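# Reproduce the reference drawing on the paper pad using markers

## Task

Using the markers, draw a copy of the 'drawing' reference image on the paper pad. The image covers the full sheet, and its upper edge belongs at the pad's long side farthest from the robot. The scrap strip next to the pad is free for testing and does not count.

## Robot and tools

ROBOT. There are two arms. left_arm carries a left hand and stands on the +y side. right_arm carries a right hand and stands on the -y side. Their measured bases are at (-0.062, +0.501, 0) m and (-0.018, -0.527, 0) m. Each hand has five fingers, and objects about 0.035 to 0.065 m thick can be gripped once the thumb is swung in front of the palm. A marker is thinner than that, so test the grip on the scrap strip first. Press it against the pad gently.

FRAMES. The scene frame sits at table-top height, midway between the nominal bases. +z is up, +x points out over the table, and +y points toward left_arm. Image left and right do not match these names. Results give positions, orientations (quat wxyz) and velocities in this frame. Motion offsets are different: they run along the current Hand target's own axes. The hand point is 0.15 m out from the wrist flange along the fingers and 0.05 m in front of the palm. Its +z runs along the straight fingers, which reach 0.06 to 0.07 m past it. Its +y points out of the palm. Its +x points away from the thumb on the right hand and toward the thumb on the left hand. A bracket on the little-finger side of the wrist can strike objects. With the palm down, the wrist can also hang lower than the hand point.

THE 28-NUMBER ROW. Every motion argument is a single flat list covering both arms, left arm first. Each number lies in [-1, 1].
- Numbers 1-6 are the left arm's dx, dy, dz, rx, ry, rz. Numbers 7-12 are its six hand numbers. Number 13 is its force_limit and 14 its speed.
- Numbers 15-28 repeat that layout for the right arm.
- Pose numbers are offsets from the Hand target at the start of the action or move, along that target's axes. 1.0 means 0.6 m or 180 degrees. rx, ry, rz together form one rotation vector. Every row counts from that same start, not from the row before it. Sending six zeros asks the arm to hold its Hand target again.
- The six hand numbers are absolute motor targets in this order: little, ring, middle, index, thumb_bend, thumb_turn. +1 means open or straight, or for thumb_turn, beside the palm. -1 means curled, or for thumb_turn, in front of the palm.
- You can write grasp numbers instead: a, b, c followed by exactly 0, 0, 0. a closes index and middle and bends the thumb. b closes ring and little. c swings the thumb in front of the palm. All zeros means a fully open hand. To set a motor to exactly 0 individually, write 0.001.
- force_limit is where a closing motor stops. -1 is about 0 N and +1 is 10 N (15 N for the thumb motors). For speed, -1 is nearly still and +0.48 or above is full speed. To close gently, use speed -0.94 or lower.
- To leave a hand unchanged, resend the last eight numbers you sent for it. If you have sent none yet, send its hand_measured, hand_force_limit and hand_speed.
- The controller caps the commanded orientation at 32 degrees from the measured one at every step.

TOOLS.
- execute_actions(actions, cameras): actions is a list of actions. Each action is up to 15 rows, one row per 1/30 s step, and a shorter action repeats its last row. cameras is a list of names (cam_high, cam_low, cam_above, cam_left_wrist, cam_right_wrist), ["all"], or []. An empty actions list returns images by default.
- move(target, speed, blend, stop_force, zero, blocking, cameras): moves each hand point in a straight line. target is one 28-number row or up to 15 rows. Every row is an offset from the Hand targets at the start of the move. speed is the top speed in m/s (0.002 to 3.6, default 0.25), either one number or one per target. blend is a corner radius in m for lists. stop_force, in N from 3 to 120, ends an arm's path once it feels that much push against its direction of travel. Use it slowly when touching a marker down on paper, and leave it out when lifting off. zero (default true) re-zeros the force reading before the move. blocking=false returns after 0.5 s and cannot be combined with stop_force. The paths do not avoid obstacles or the other arm.
- wait(seconds 0 to 10, cameras): lets the scene run on.
- stop(cameras): brakes a move that is running.
- zoom_image(camera, region [x0, y0, x1, y1] in pixels, at most 504 by 504): zooms into the newest image from that camera.
- show_instructions(): shows the reference images again.
- zero_wrist_force(arm: left_arm or right_arm): resets that wrist's force sensor.
- finished_scene(scene 1): ends the scene permanently.

RESULTS. Each arm reports end_effector_position and end_effector_quat_wxyz, plus velocities when it is moving. Hand target is the last commanded pose after clipping, and the next offsets start from it. The hand point often stops short of it, and the next command asks for it again. Hand readings come as six-value lists in motor order: hand_measured (position), hand_stopped_by (moving, target, force, stalled, fault) and hand_load_n (N, positive when pushed open). A lost grip shows as a load near 0. Wrist force and Wrist torque are in the flange's axes, and a peak line follows them. Joint positions and torques are also shown. A move adds a "move:" line. done means the arm rests within 3 mm and 2 degrees of its target. off_target, moving, held and fault are the other endings. limits=paced means a pose was clipped. limits=held means steps were withheld. Neither done nor off_target tells you whether there was contact. Lines may be omitted when a value barely changed.

AVOID. Contact force of about 150 N, or joint torque at its limit (133 N m for the large joints, 24.9 N m for the wrists), stops the arm for 10 s. Even a small overshoot past a firm surface can cause this, so press the pen lightly and slowly. Arms touching or pressing on each other can end the scene, and a hand should never close on the other hand. A motor at 85 °C locks the arm, so do not push into targets the arm cannot reach or hold loads for long periods. Do not sweep a path close to an arm's own base. Knocking markers or paper off the table fails the task, and dropping things or hitting them hard lowers the result.

Each tool is called by a JSON object that holds its "name" and its "arguments".

Reference images:

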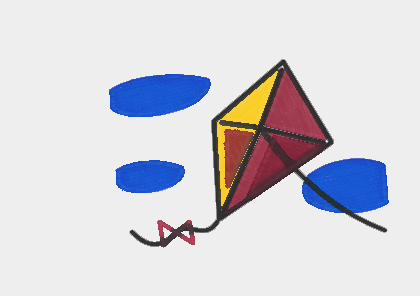

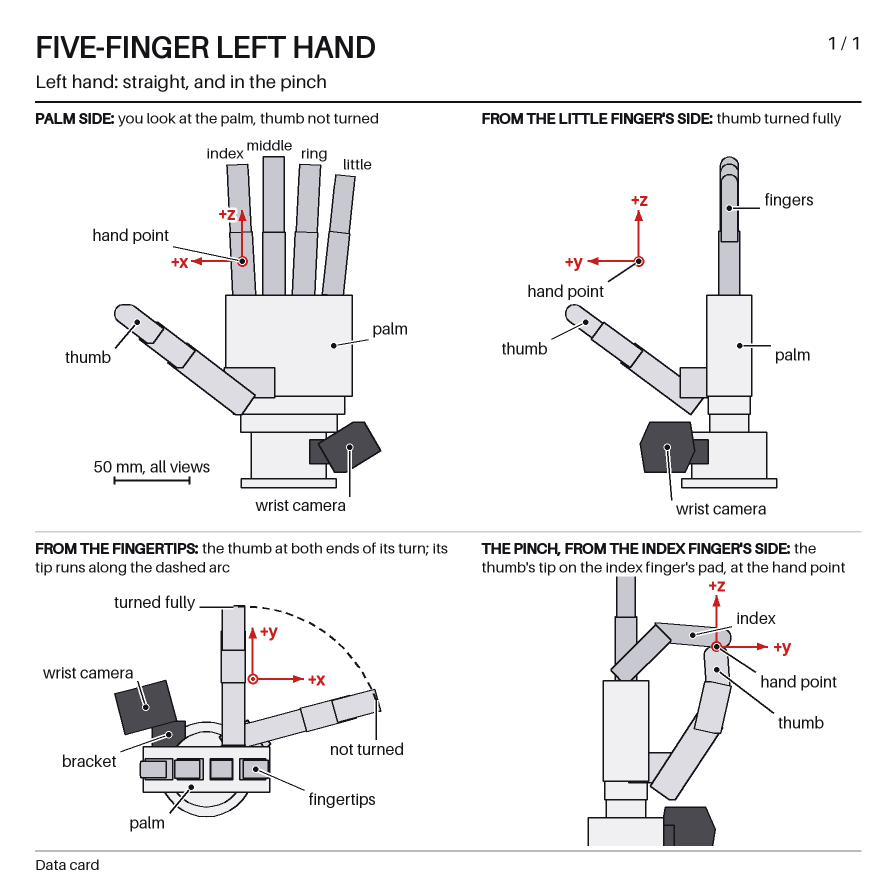

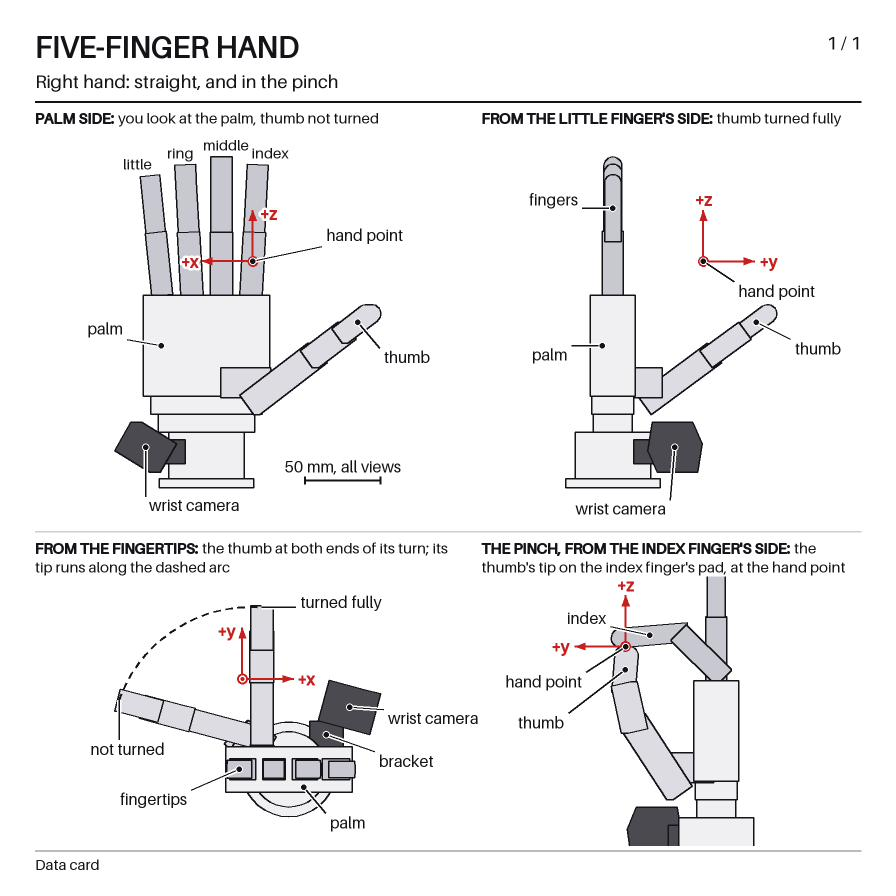

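## Session

{"name": "execute_actions", "arguments": {"actions": []}}

Scene clock: 0.00 s.
left_arm: end_effector_position=(+0.1289, -0.1525, +0.2306) hand_measured=(+1.000, +1.000, +1.000, +1.000, +1.000, +1.000) hand_load_n=(+0.0, +0.0, +0.0, +0.0, +0.0, +0.0) hand_stopped_by=(target, target, target, target, target, target) hand_force_limit=0.00 hand_speed=-0.80 end_effector_quat_wxyz=(-0.152, -0.109, +0.959, -0.212) | right_arm: end_effector_position=(+0.8312, -0.1605, +0.1474) hand_measured=(+1.000, +1.000, +1.000, +1.000, +1.000, +1.000) hand_load_n=(+0.0, +0.0, +0.0, +0.5, +0.0, +0.0) hand_stopped_by=(target, target, target, target, target, target) hand_force_limit=0.00 hand_speed=-0.80 end_effector_quat_wxyz=(+0.612, -0.594, +0.425, -0.304)
Joint positions: left_arm=[2.238 -2.624 -0.239 1.512 -1.086 3.53] | right_arm=[0.117 -0.751 1.101 -0.279 1.208 -3.008]
Joint velocities: within noise
Joint torques (N m): no reading
Motor temperatures (°C): left_arm=[41 33 43 33 33 43] | right_arm=[27 24 40 49 43 45]
Wrist force (N): no reading
Wrist torque (N m): no reading
Wrist force, peak (N): no reading
Hand target: left_arm +0.1289, -0.1525, +0.2306; -0.152, -0.109, +0.959, -0.212 | right_arm +0.8312, -0.1605, +0.1474; +0.612, -0.594, +0.425, -0.304

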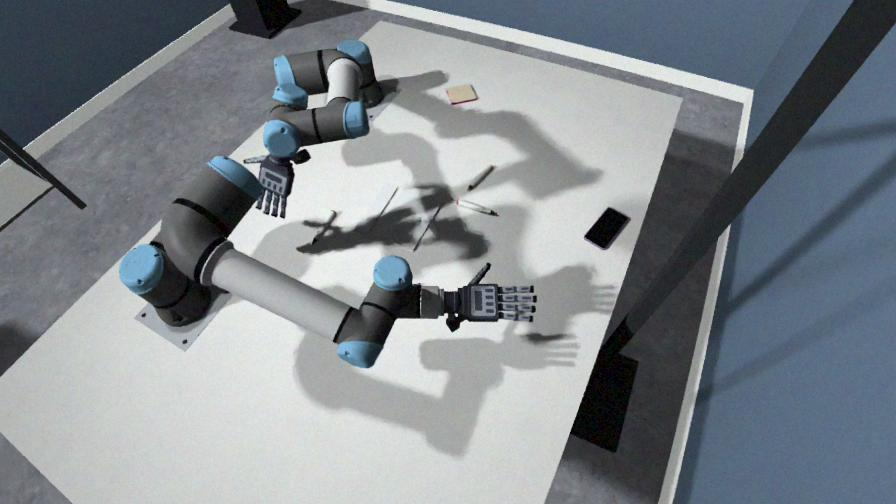

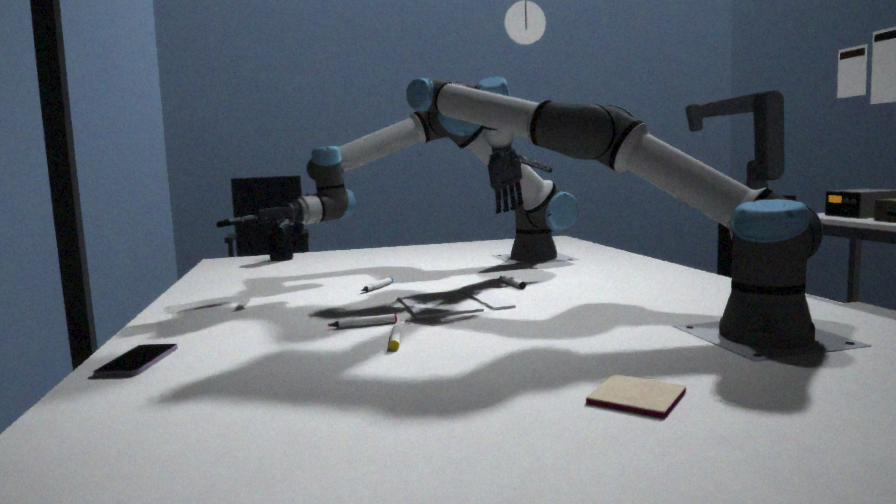

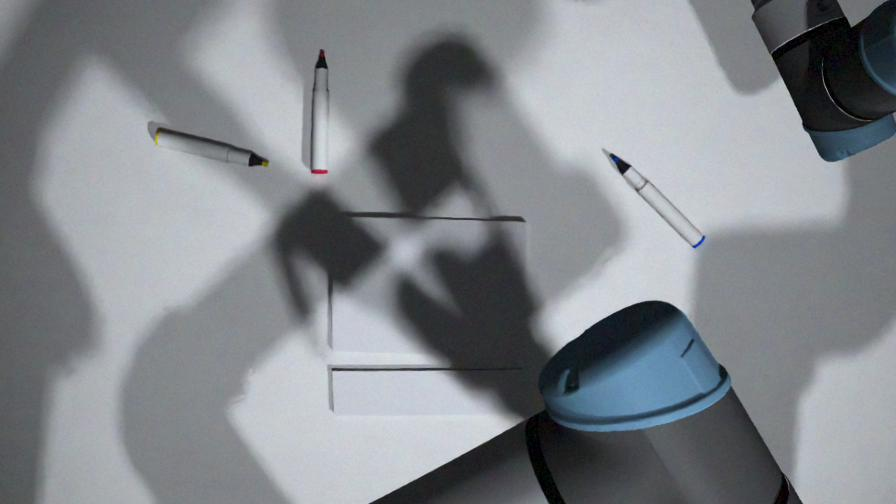

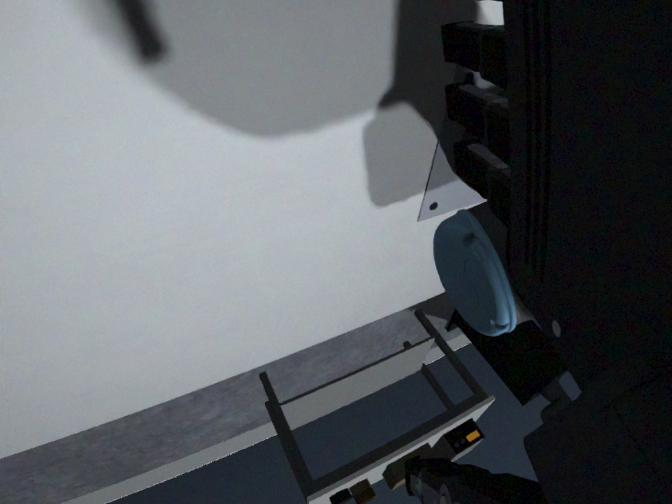

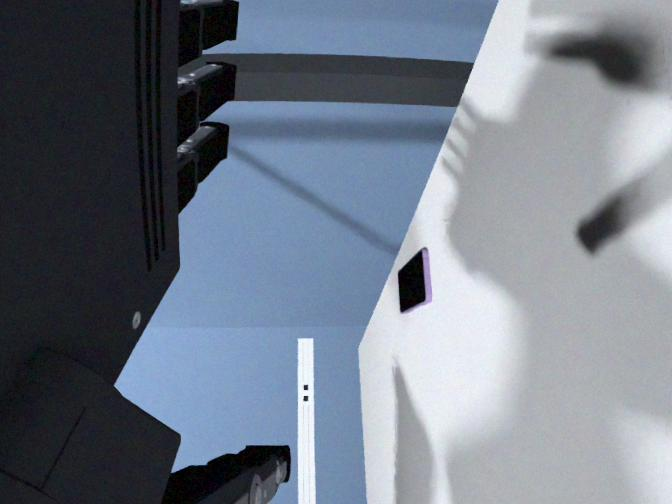

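{"name": "zoom_image", "arguments": {"camera": "cam_above", "region": [300, 190, 560, 430]}}

{"name": "zoom_image", "arguments": {"camera": "cam_high", "region": [240, 130, 540, 300]}}

{"name": "zoom_image", "arguments": {"camera": "cam_low", "region": [300, 250, 560, 370]}}

Scaled by 1.938 from the camera's 896x504 image, which has a finer 1280x720 frame.

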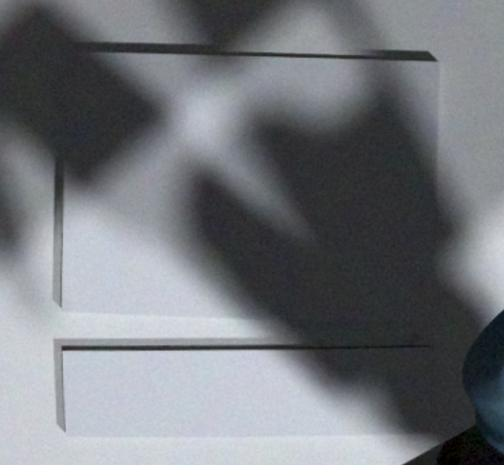

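Scaled by 1.680 from the camera's 896x504 image, which has a finer 1280x720 frame.

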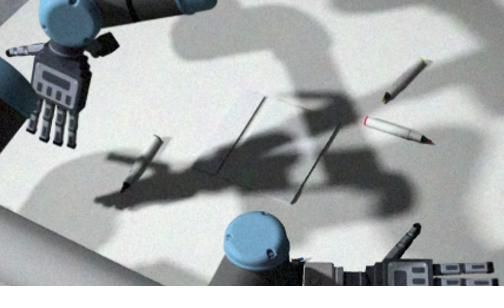

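Scaled by 1.938 from the camera's 896x504 image, which has a finer 1280x720 frame.

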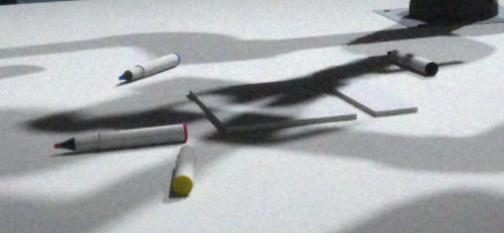

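{"name": "show_instructions", "arguments": {}}

Reference images for this scene: drawing, FIVE-FINGER LEFT HAND page 1, FIVE-FINGER HAND page 1.

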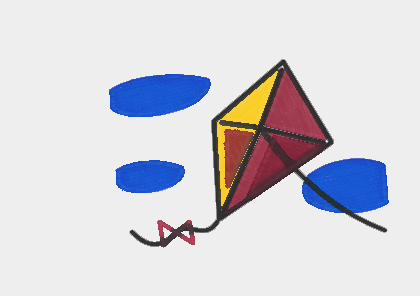

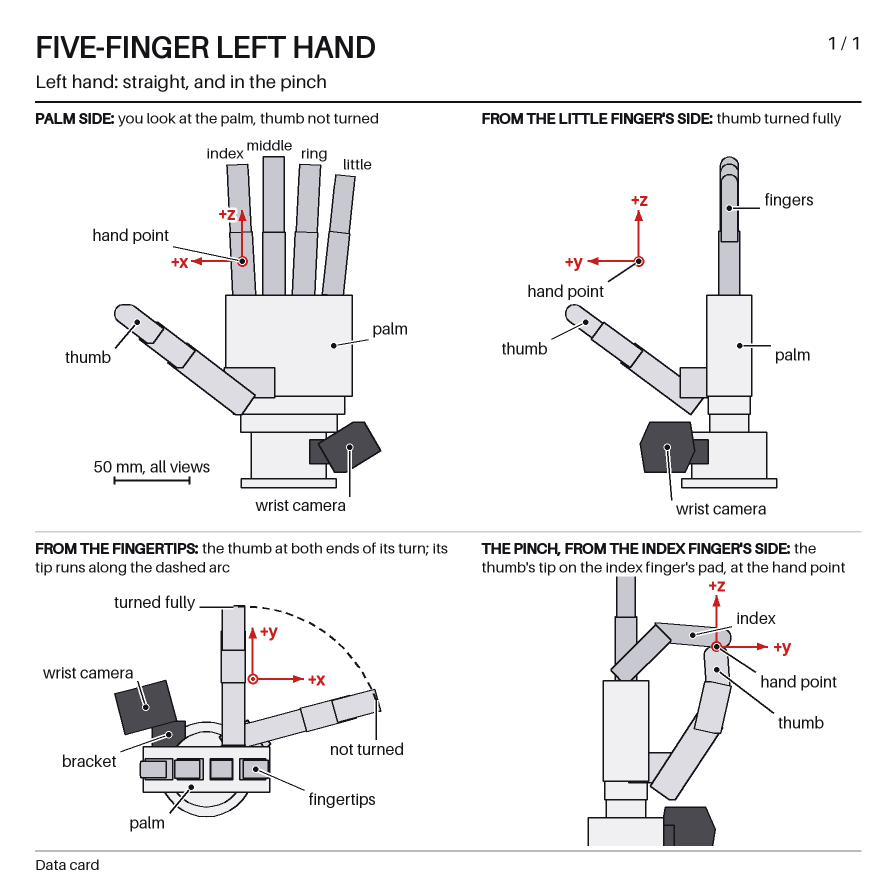

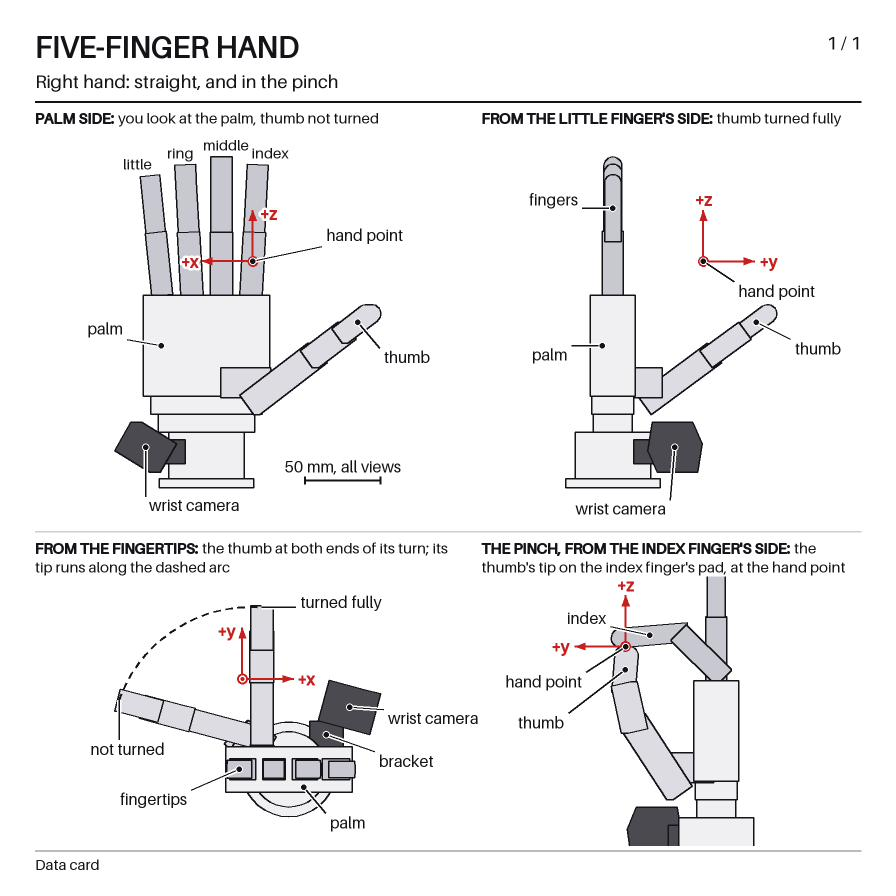

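{"name": "move", "arguments": {"target": [[0.158,0.238,-0.330,0,0,0, 0,0,0,0,0,0, 0,-0.5, 0.232,-0.328,-0.698,0,0,0, 0,0,0,0,0,0, 0,-0.5],[0.615,0.419,-0.230,0,0,0, 0,0,0,0,0,0, 0,-0.5, 0.232,-0.328,-0.698,0,0,0, 0,0,0,0,0,0, 0,-0.5]], "speed": 0.25, "blend": 0.05, "cameras": ["all"]}}

Scene clock: 18.17 s.
left_arm: end_effector_position=(-0.2489, +0.0781, +0.3805) hand_measured=(+1.000, +1.000, +1.000, +1.000, +1.000, +1.000) hand_load_n=(+0.0, +0.0, +0.0, -0.5, +0.0, +0.0) hand_stopped_by=(target, target, target, target, target, target) hand_force_limit=0.00 hand_speed=-0.50 end_effector_quat_wxyz=(-0.152, -0.109, +0.959, -0.212) | right_arm: end_effector_position=(+0.5515, -0.5001, +0.3472) hand_measured=(+1.000, +1.000, +1.000, +1.000, +1.000, +1.000) hand_load_n=(+0.0, +0.0, +0.0, +0.0, +0.0, +0.0) hand_stopped_by=(target, target, target, target, target, target) hand_force_limit=0.00 hand_speed=-0.50 end_effector_quat_wxyz=(+0.612, -0.594, +0.425, -0.304)
Joint positions: left_arm=[1.721 -1.686 -1.287 1.835 -1.256 2.998] | right_arm=[-0.679 -1.576 1.757 -0.016 0.417 -3.134]
Joint torques (N m): left_arm=[-12.47 13.86 22.48 1.24 -2.14 -1.66] | right_arm=[-7.85 -28.57 -31.19 2.54 -1.68 -2.47]
Wrist force (N): left_arm=[-0.1 -0.1 0.2] | right_arm=[-0.2 0.0 0.0]
Wrist torque (N m): left_arm=[-0.05 0.01 0.06] | right_arm=[0.01 0.03 0.04]
Wrist force, peak (N): left_arm=[1.5 0.4 0.2] | right_arm=[-0.7 0.8 0.8]
Hand target: left_arm -0.2489, +0.0781, +0.3805; -0.152, -0.109, +0.959, -0.212 | right_arm +0.5515, -0.5001, +0.3472; +0.612, -0.594, +0.425, -0.304
Off the commanded pose: left_arm 0.000 m, 0 deg | right_arm 0.000 m, 0 deg.
move: done

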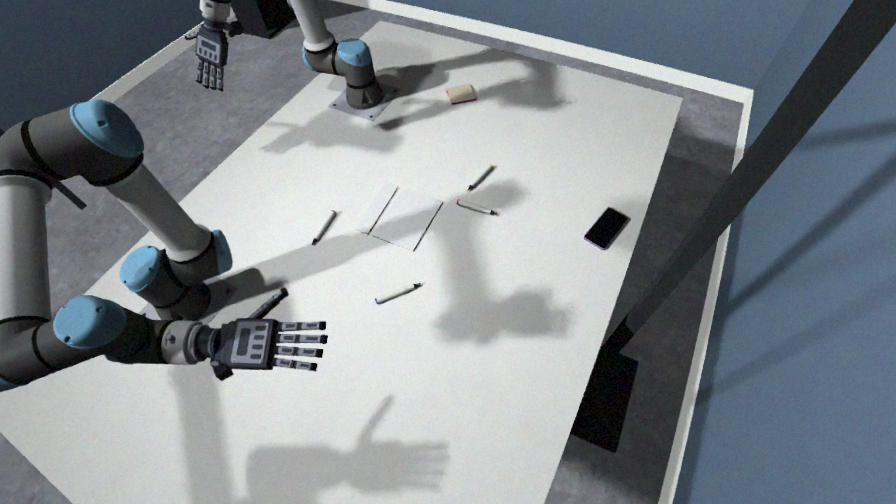

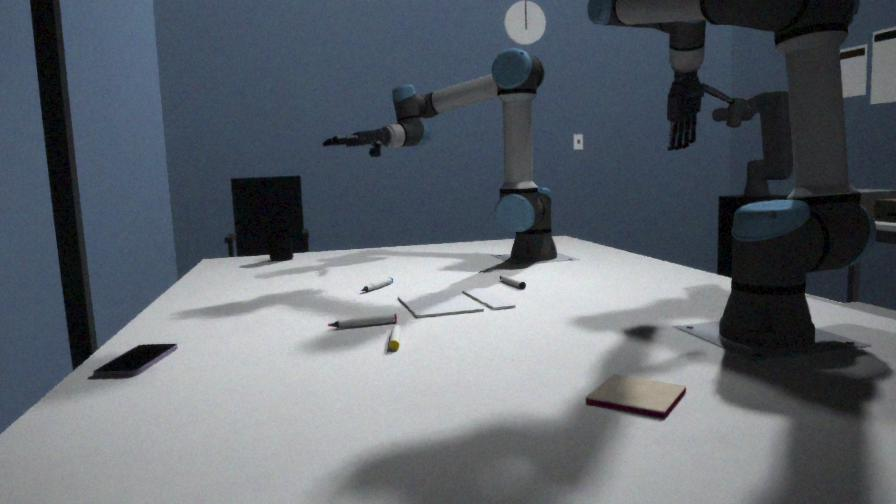

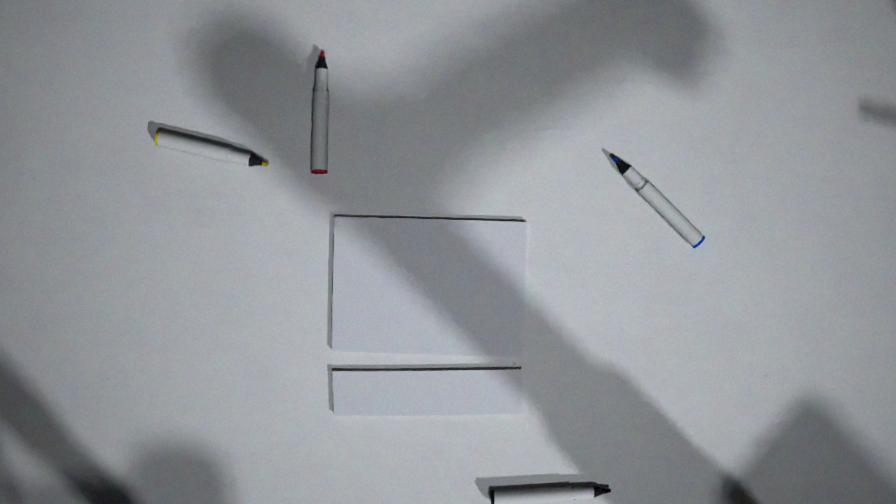

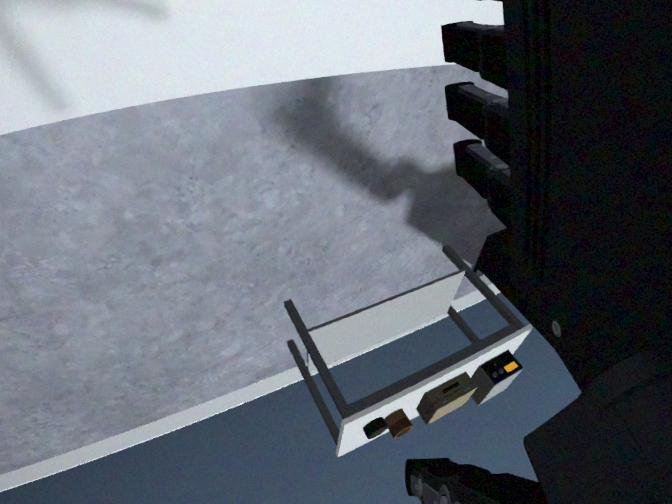

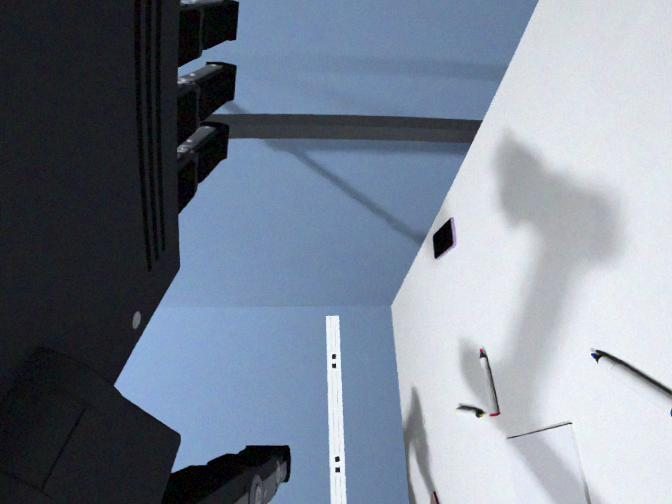

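{"name": "zoom_image", "arguments": {"camera": "cam_above", "region": [120, 20, 380, 220]}}

{"name": "zoom_image", "arguments": {"camera": "cam_above", "region": [470, 120, 730, 320]}}

{"name": "zoom_image", "arguments": {"camera": "cam_above", "region": [310, 340, 650, 504]}}

Scaled by 1.938 from the camera's 896x504 image, which has a finer 1280x720 frame.

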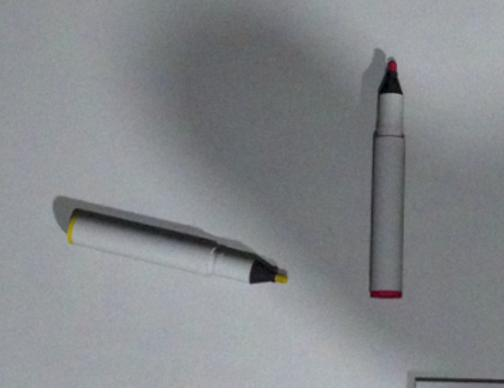

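Scaled by 1.938 from the camera's 896x504 image, which has a finer 1280x720 frame.

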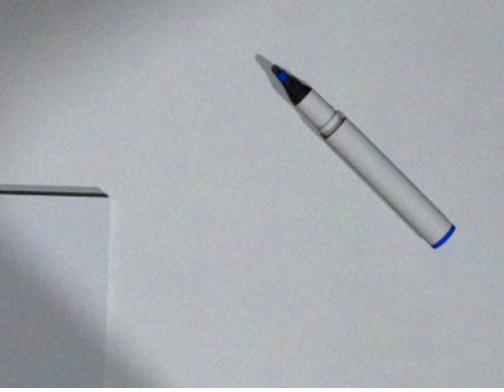

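Scaled by 1.482 from the camera's 896x504 image, which has a finer 1280x720 frame.

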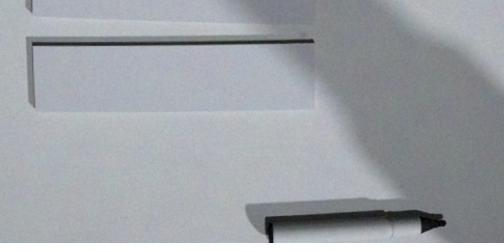

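{"name": "zoom_image", "arguments": {"camera": "cam_above", "region": [320, 205, 380, 265]}}

{"name": "zoom_image", "arguments": {"camera": "cam_above", "region": [490, 205, 550, 265]}}

{"name": "zoom_image", "arguments": {"camera": "cam_above", "region": [320, 330, 410, 420]}}

{"name": "zoom_image", "arguments": {"camera": "cam_above", "region": [460, 335, 550, 425]}}

Scaled by 8.400 from the camera's 896x504 image, which has a finer 1280x720 frame.

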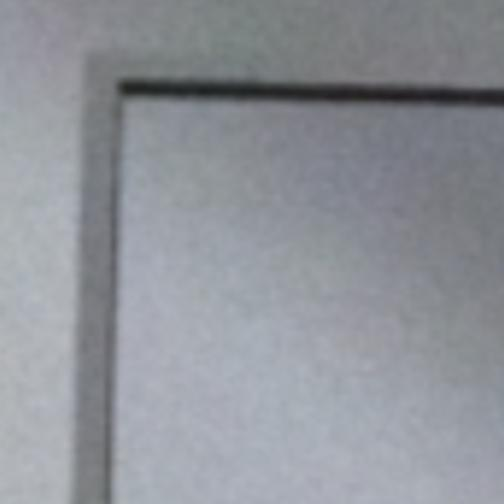

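Scaled by 8.400 from the camera's 896x504 image, which has a finer 1280x720 frame.

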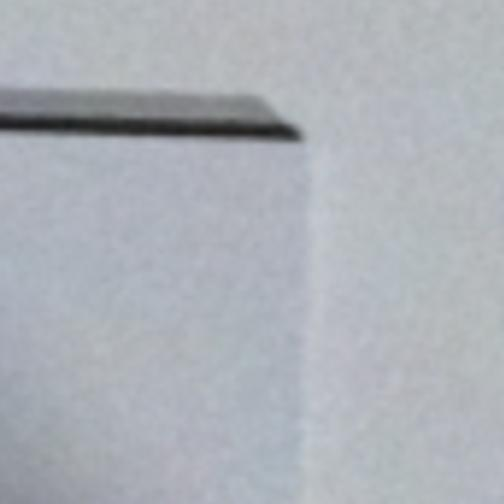

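Scaled by 5.600 from the camera's 896x504 image, which has a finer 1280x720 frame.

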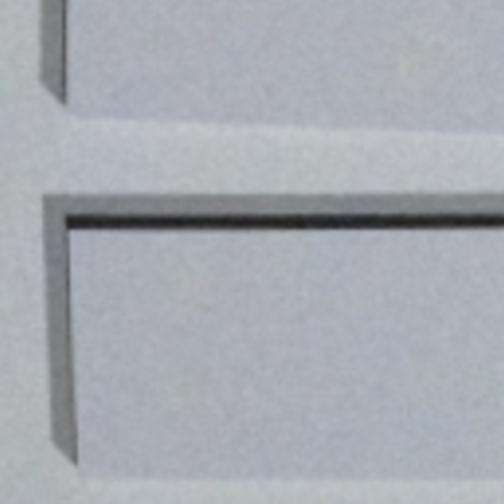

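Scaled by 5.600 from the camera's 896x504 image, which has a finer 1280x720 frame.

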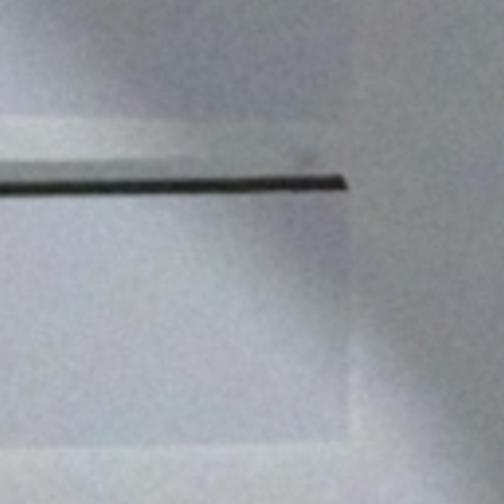

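{"name": "move", "arguments": {"target": [0,0,0,0,0,0, 0,0,0,0,0,0, 0,-0.5, -0.3873,0.2242,0.0418,-0.0928,0.398,0.0752, 0,0,0,0,0,0, 0,-0.5], "speed": 0.3, "cameras": ["cam_above","cam_high","cam_low"]}}

Scene clock: 33.03 s.
left_arm: end_effector_position=(-0.2489, +0.0781, +0.3805) hand_measured=(+1.000, +1.000, +1.000, +1.000, +1.000, +1.000) hand_load_n=(+0.0, +0.0, +0.0, +0.0, +0.0, +0.0) hand_stopped_by=(target, target, target, target, target, target) hand_force_limit=0.00 hand_speed=-0.50 end_effector_quat_wxyz=(-0.152, -0.109, +0.959, -0.212) | right_arm: end_effector_position=(+0.4502, -0.2699, +0.2498) hand_measured=(+1.000, +1.000, +1.000, +1.000, +1.000, +1.000) hand_load_n=(+0.0, +0.0, +0.0, +0.0, +0.0, -0.5) hand_stopped_by=(target, target, target, target, target, target) hand_force_limit=0.00 hand_speed=-0.50 end_effector_quat_wxyz=(+0.192, -0.331, +0.800, -0.462)
Joint positions: left_arm=[1.72 -1.686 -1.287 1.835 -1.256 2.997] | right_arm=[0.576 -1.142 1.372 1.006 2.585 -1.959]
Joint torques (N m): left_arm=[-10.24 13.86 24 0.87 -2.24 -1.49] | right_arm=[7.36 -32.87 -30.13 4.9 2.18 2.24]
Wrist force (N): left_arm=[0.0 0.0 -0.1] | right_arm=[-0.3 0.0 0.4]
Wrist torque (N m): left_arm=[-0.02 -0.01 0.06] | right_arm=[0.04 -0.06 -0.10]
Wrist force, peak (N): left_arm=[-0.1 -0.6 -0.3] | right_arm=[0.1 0.4 0.9]
Hand target: left_arm -0.2489, +0.0781, +0.3805; -0.152, -0.109, +0.959, -0.212 | right_arm +0.4502, -0.2699, +0.2498; +0.192, -0.331, +0.800, -0.462
Off the commanded pose: left_arm 0.000 m, 0 deg | right_arm 0.000 m, 0 deg.
move: done
Images, in order (width x height): cam_high 896x504, cam_low 896x504, cam_above 896x504.

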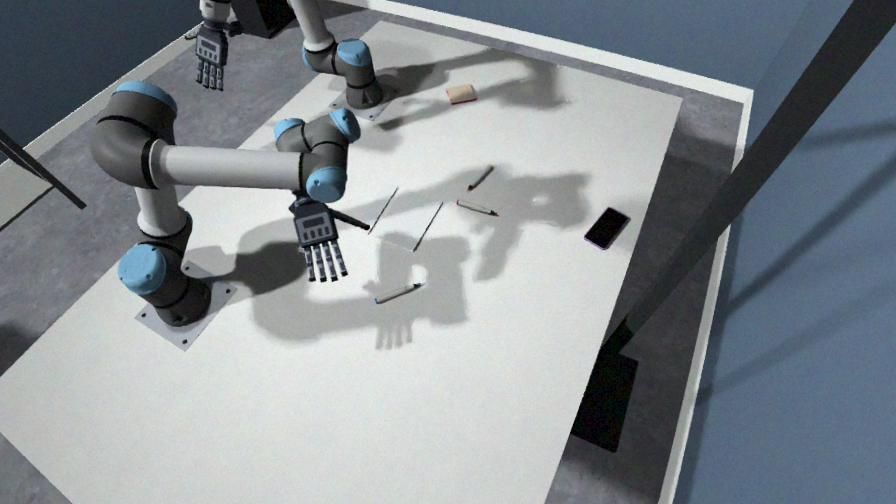

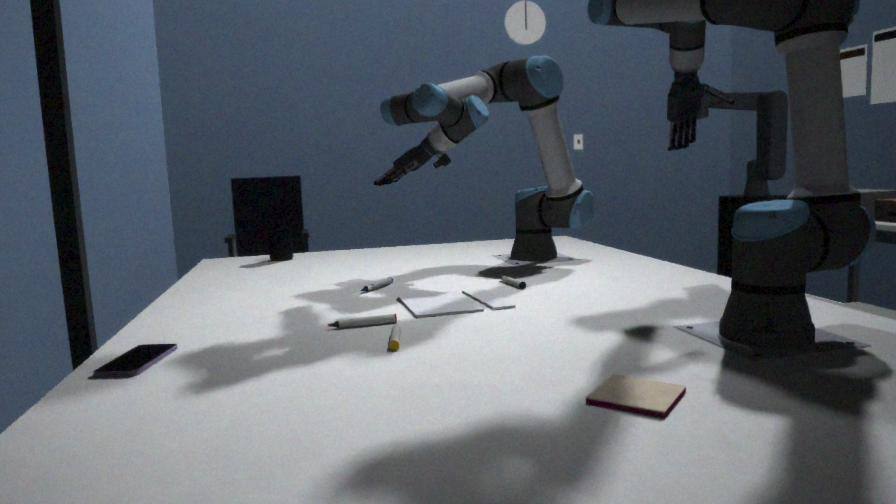

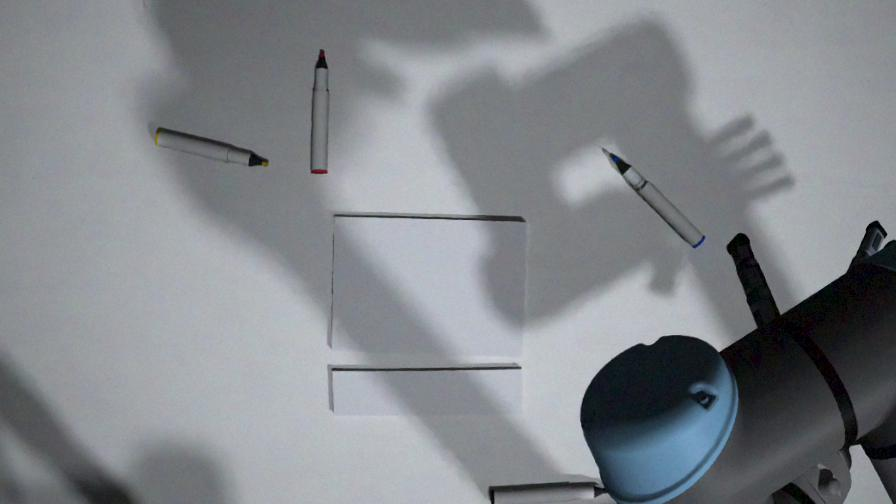

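{"name": "move", "arguments": {"target": [0,0,0,0,0,0, 0,0,0,0,0,0, 0,-0.5, -0.1942,0.1692,0.1397,0.0278,-0.0053,-0.0031, 1,1,0.6,0.5,0.275,-1, 0,0], "speed": 0.2, "cameras": ["cam_above","cam_low","cam_right_wrist"]}}

Scene clock: 39.33 s.
left_arm: end_effector_position=(-0.2489, +0.0781, +0.3805) hand_measured=(+1.000, +1.000, +1.000, +1.000, +1.000, +1.000) hand_load_n=(+0.0, +0.0, +0.0, +0.0, +0.0, +0.0) hand_stopped_by=(target, target, target, target, target, target) hand_force_limit=0.00 hand_speed=-0.50 end_effector_quat_wxyz=(-0.152, -0.109, +0.959, -0.212) | right_arm: end_effector_position=(+0.5481, -0.2030, +0.1200) hand_measured=(+1.000, +1.000, +0.600, +0.500, +0.276, -1.000) hand_load_n=(+0.0, +0.0, +0.0, +0.0, +0.0, +0.0) hand_stopped_by=(target, target, target, target, target, target) hand_force_limit=0.00 hand_speed=0.00 end_effector_quat_wxyz=(+0.210, -0.330, +0.776, -0.495)
Joint positions: left_arm=[1.72 -1.686 -1.287 1.835 -1.256 2.997] | right_arm=[0.602 -0.768 1.132 0.814 2.667 -2.008]
Joint torques (N m): left_arm=[-10.58 14.26 24.45 0.47 -2.12 -1.24] | right_arm=[8.01 -43.42 -28.55 4.66 2.09 -1.51]
Wrist force (N): left_arm=[-0.1 0.1 0.2] | right_arm=[-0.2 0.4 0.5]
Wrist torque (N m): left_arm=[-0.01 0.00 0.06] | right_arm=[0.09 -0.08 0.06]
Wrist force, peak (N): left_arm=[-0.4 -0.4 -0.3] | right_arm=[-1.0 1.3 0.8]
Hand target: left_arm -0.2489, +0.0781, +0.3805; -0.152, -0.109, +0.959, -0.212 | right_arm +0.5482, -0.2030, +0.1200; +0.210, -0.330, +0.776, -0.495
Off the commanded pose: left_arm 0.000 m, 0 deg | right_arm 0.000 m, 0 deg.
move: done
Images, in order (width x height): cam_low 896x504, cam_above 896x504, cam_right_wrist 672x504.

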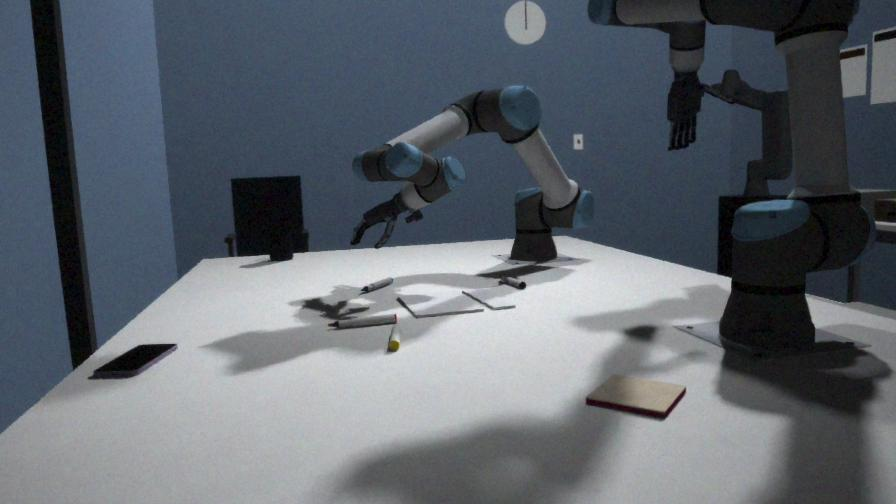

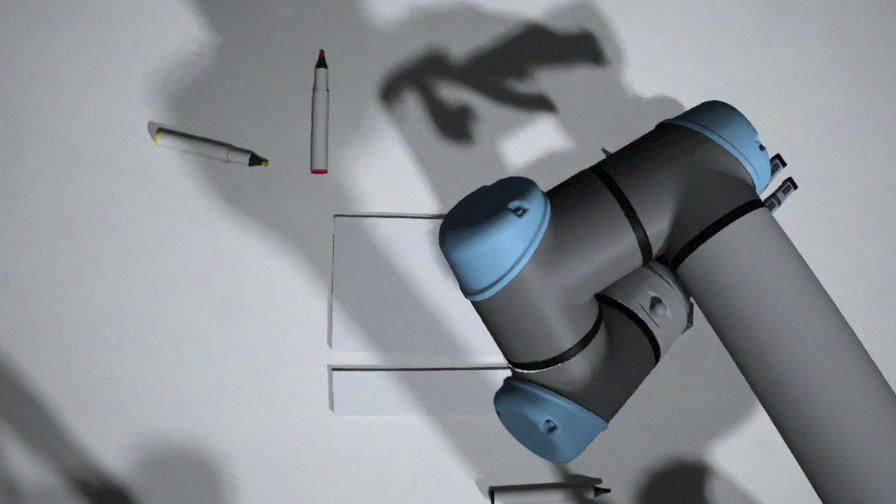

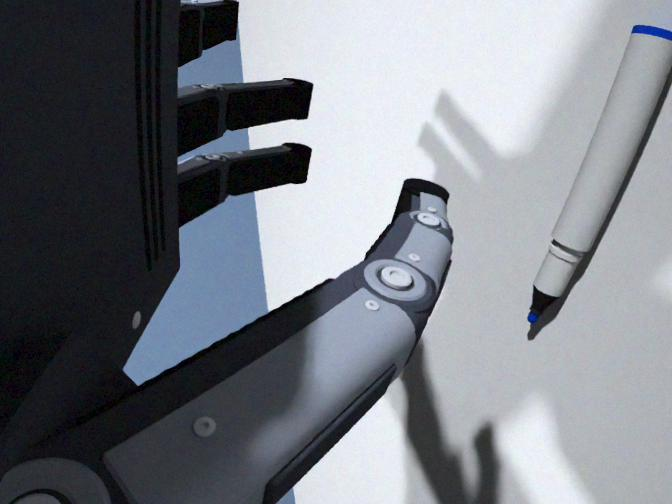

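{"name": "zoom_image", "arguments": {"camera": "cam_low", "region": [310, 180, 450, 300]}}

{"name": "zoom_image", "arguments": {"camera": "cam_right_wrist", "region": [170, 0, 672, 376]}}

Scaled by 3.600 from the camera's 896x504 image, which has a finer 1280x720 frame.

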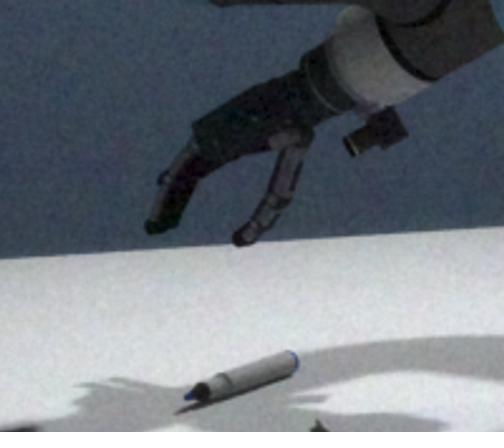

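Scaled by 1.004 from the camera's 672x504 image, which has a finer 960x720 frame.

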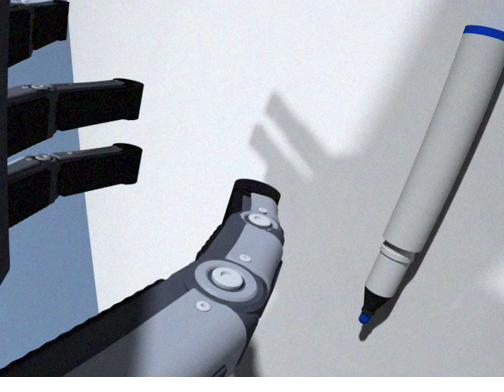

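{"name": "move", "arguments": {"target": [0,0,0,0,0,0, 0,0,0,0,0,0, 0,-0.5, -0.025,0.0819,0.0215,0,0.0101,0.0047, 1,1,0.6,0.5,0.275,-1, 0,0], "speed": 0.1, "cameras": ["cam_low","cam_right_wrist","cam_high"]}}

{"name": "zoom_image", "arguments": {"camera": "cam_low", "region": [330, 220, 430, 300]}}

Scene clock: 46.13 s.
left_arm: end_effector_position=(-0.2489, +0.0781, +0.3805) hand_measured=(+1.000, +1.000, +1.000, +1.000, +1.000, +1.000) hand_load_n=(+0.0, +0.0, +0.0, +0.0, +0.0, +0.0) hand_stopped_by=(target, target, target, target, target, target) hand_force_limit=0.00 hand_speed=-0.50 end_effector_quat_wxyz=(-0.152, -0.109, +0.959, -0.212) | right_arm: end_effector_position=(+0.5520, -0.1860, +0.0700) hand_measured=(+1.000, +1.000, +0.600, +0.500, +0.276, -1.000) hand_load_n=(+0.0, +0.0, +0.0, +0.0, +0.0, +0.0) hand_stopped_by=(target, target, target, target, target, target) hand_force_limit=0.00 hand_speed=0.00 end_effector_quat_wxyz=(+0.202, -0.317, +0.781, -0.499)
Joint positions: left_arm=[1.72 -1.686 -1.287 1.835 -1.256 2.997] | right_arm=[0.625 -0.642 1.06 0.869 2.687 -1.886]
Joint torques (N m): left_arm=[-10.44 13.94 23.65 0.02 -2.17 -1.39] | right_arm=[7.62 -48.54 -27.4 5.25 2.29 2.08]
Wrist force (N): left_arm=[-0.1 -0.1 0.0] | right_arm=[-0.4 0.1 0.3]
Wrist torque (N m): left_arm=[-0.04 0.01 0.06] | right_arm=[0.06 -0.04 -0.10]
Wrist force, peak (N): left_arm=[-0.5 -0.2 -0.1] | right_arm=[-0.5 1.0 0.3]
Hand target: left_arm -0.2489, +0.0781, +0.3805; -0.152, -0.109, +0.959, -0.212 | right_arm +0.5520, -0.1860, +0.0700; +0.202, -0.317, +0.781, -0.499
Off the commanded pose: left_arm 0.000 m, 0 deg | right_arm 0.000 m, 0 deg.
move: done
Images, in order (width x height): cam_high 896x504, cam_low 896x504, cam_right_wrist 672x504.

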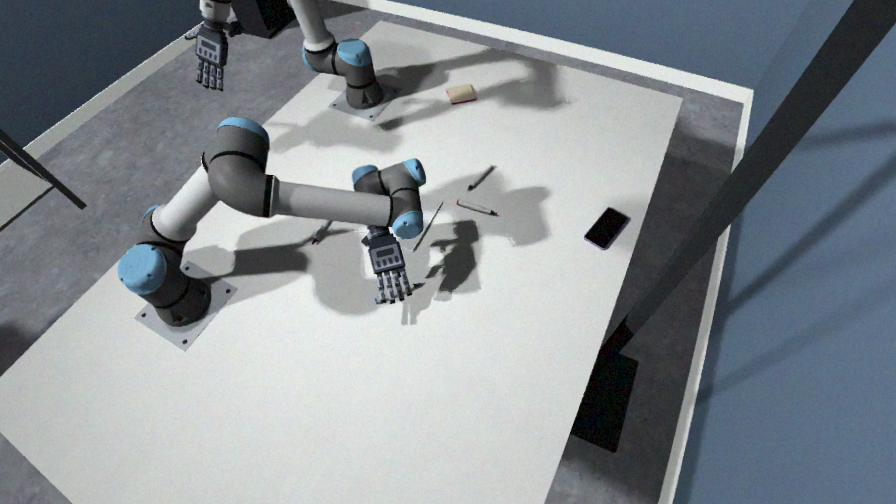

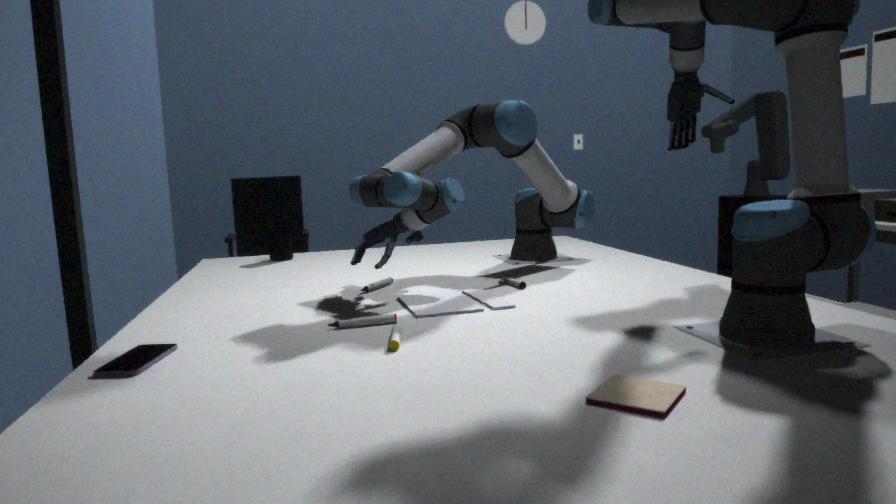

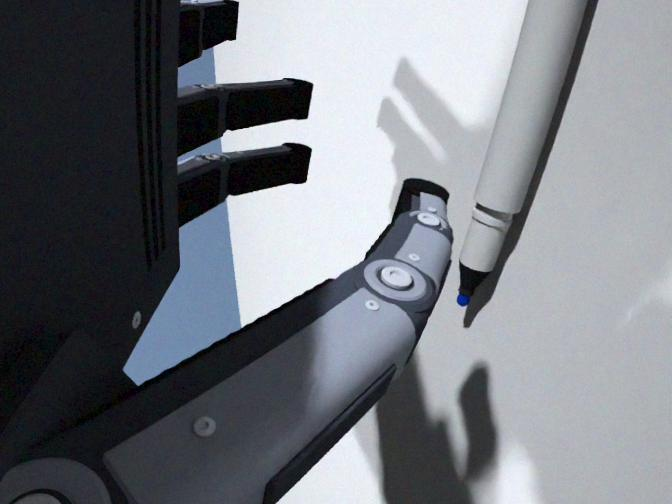

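Scaled by 5.040 from the camera's 896x504 image, which has a finer 1280x720 frame.

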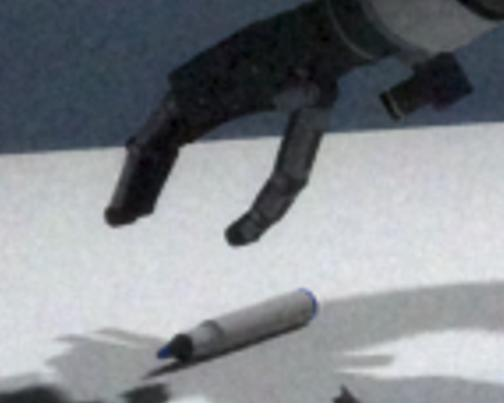

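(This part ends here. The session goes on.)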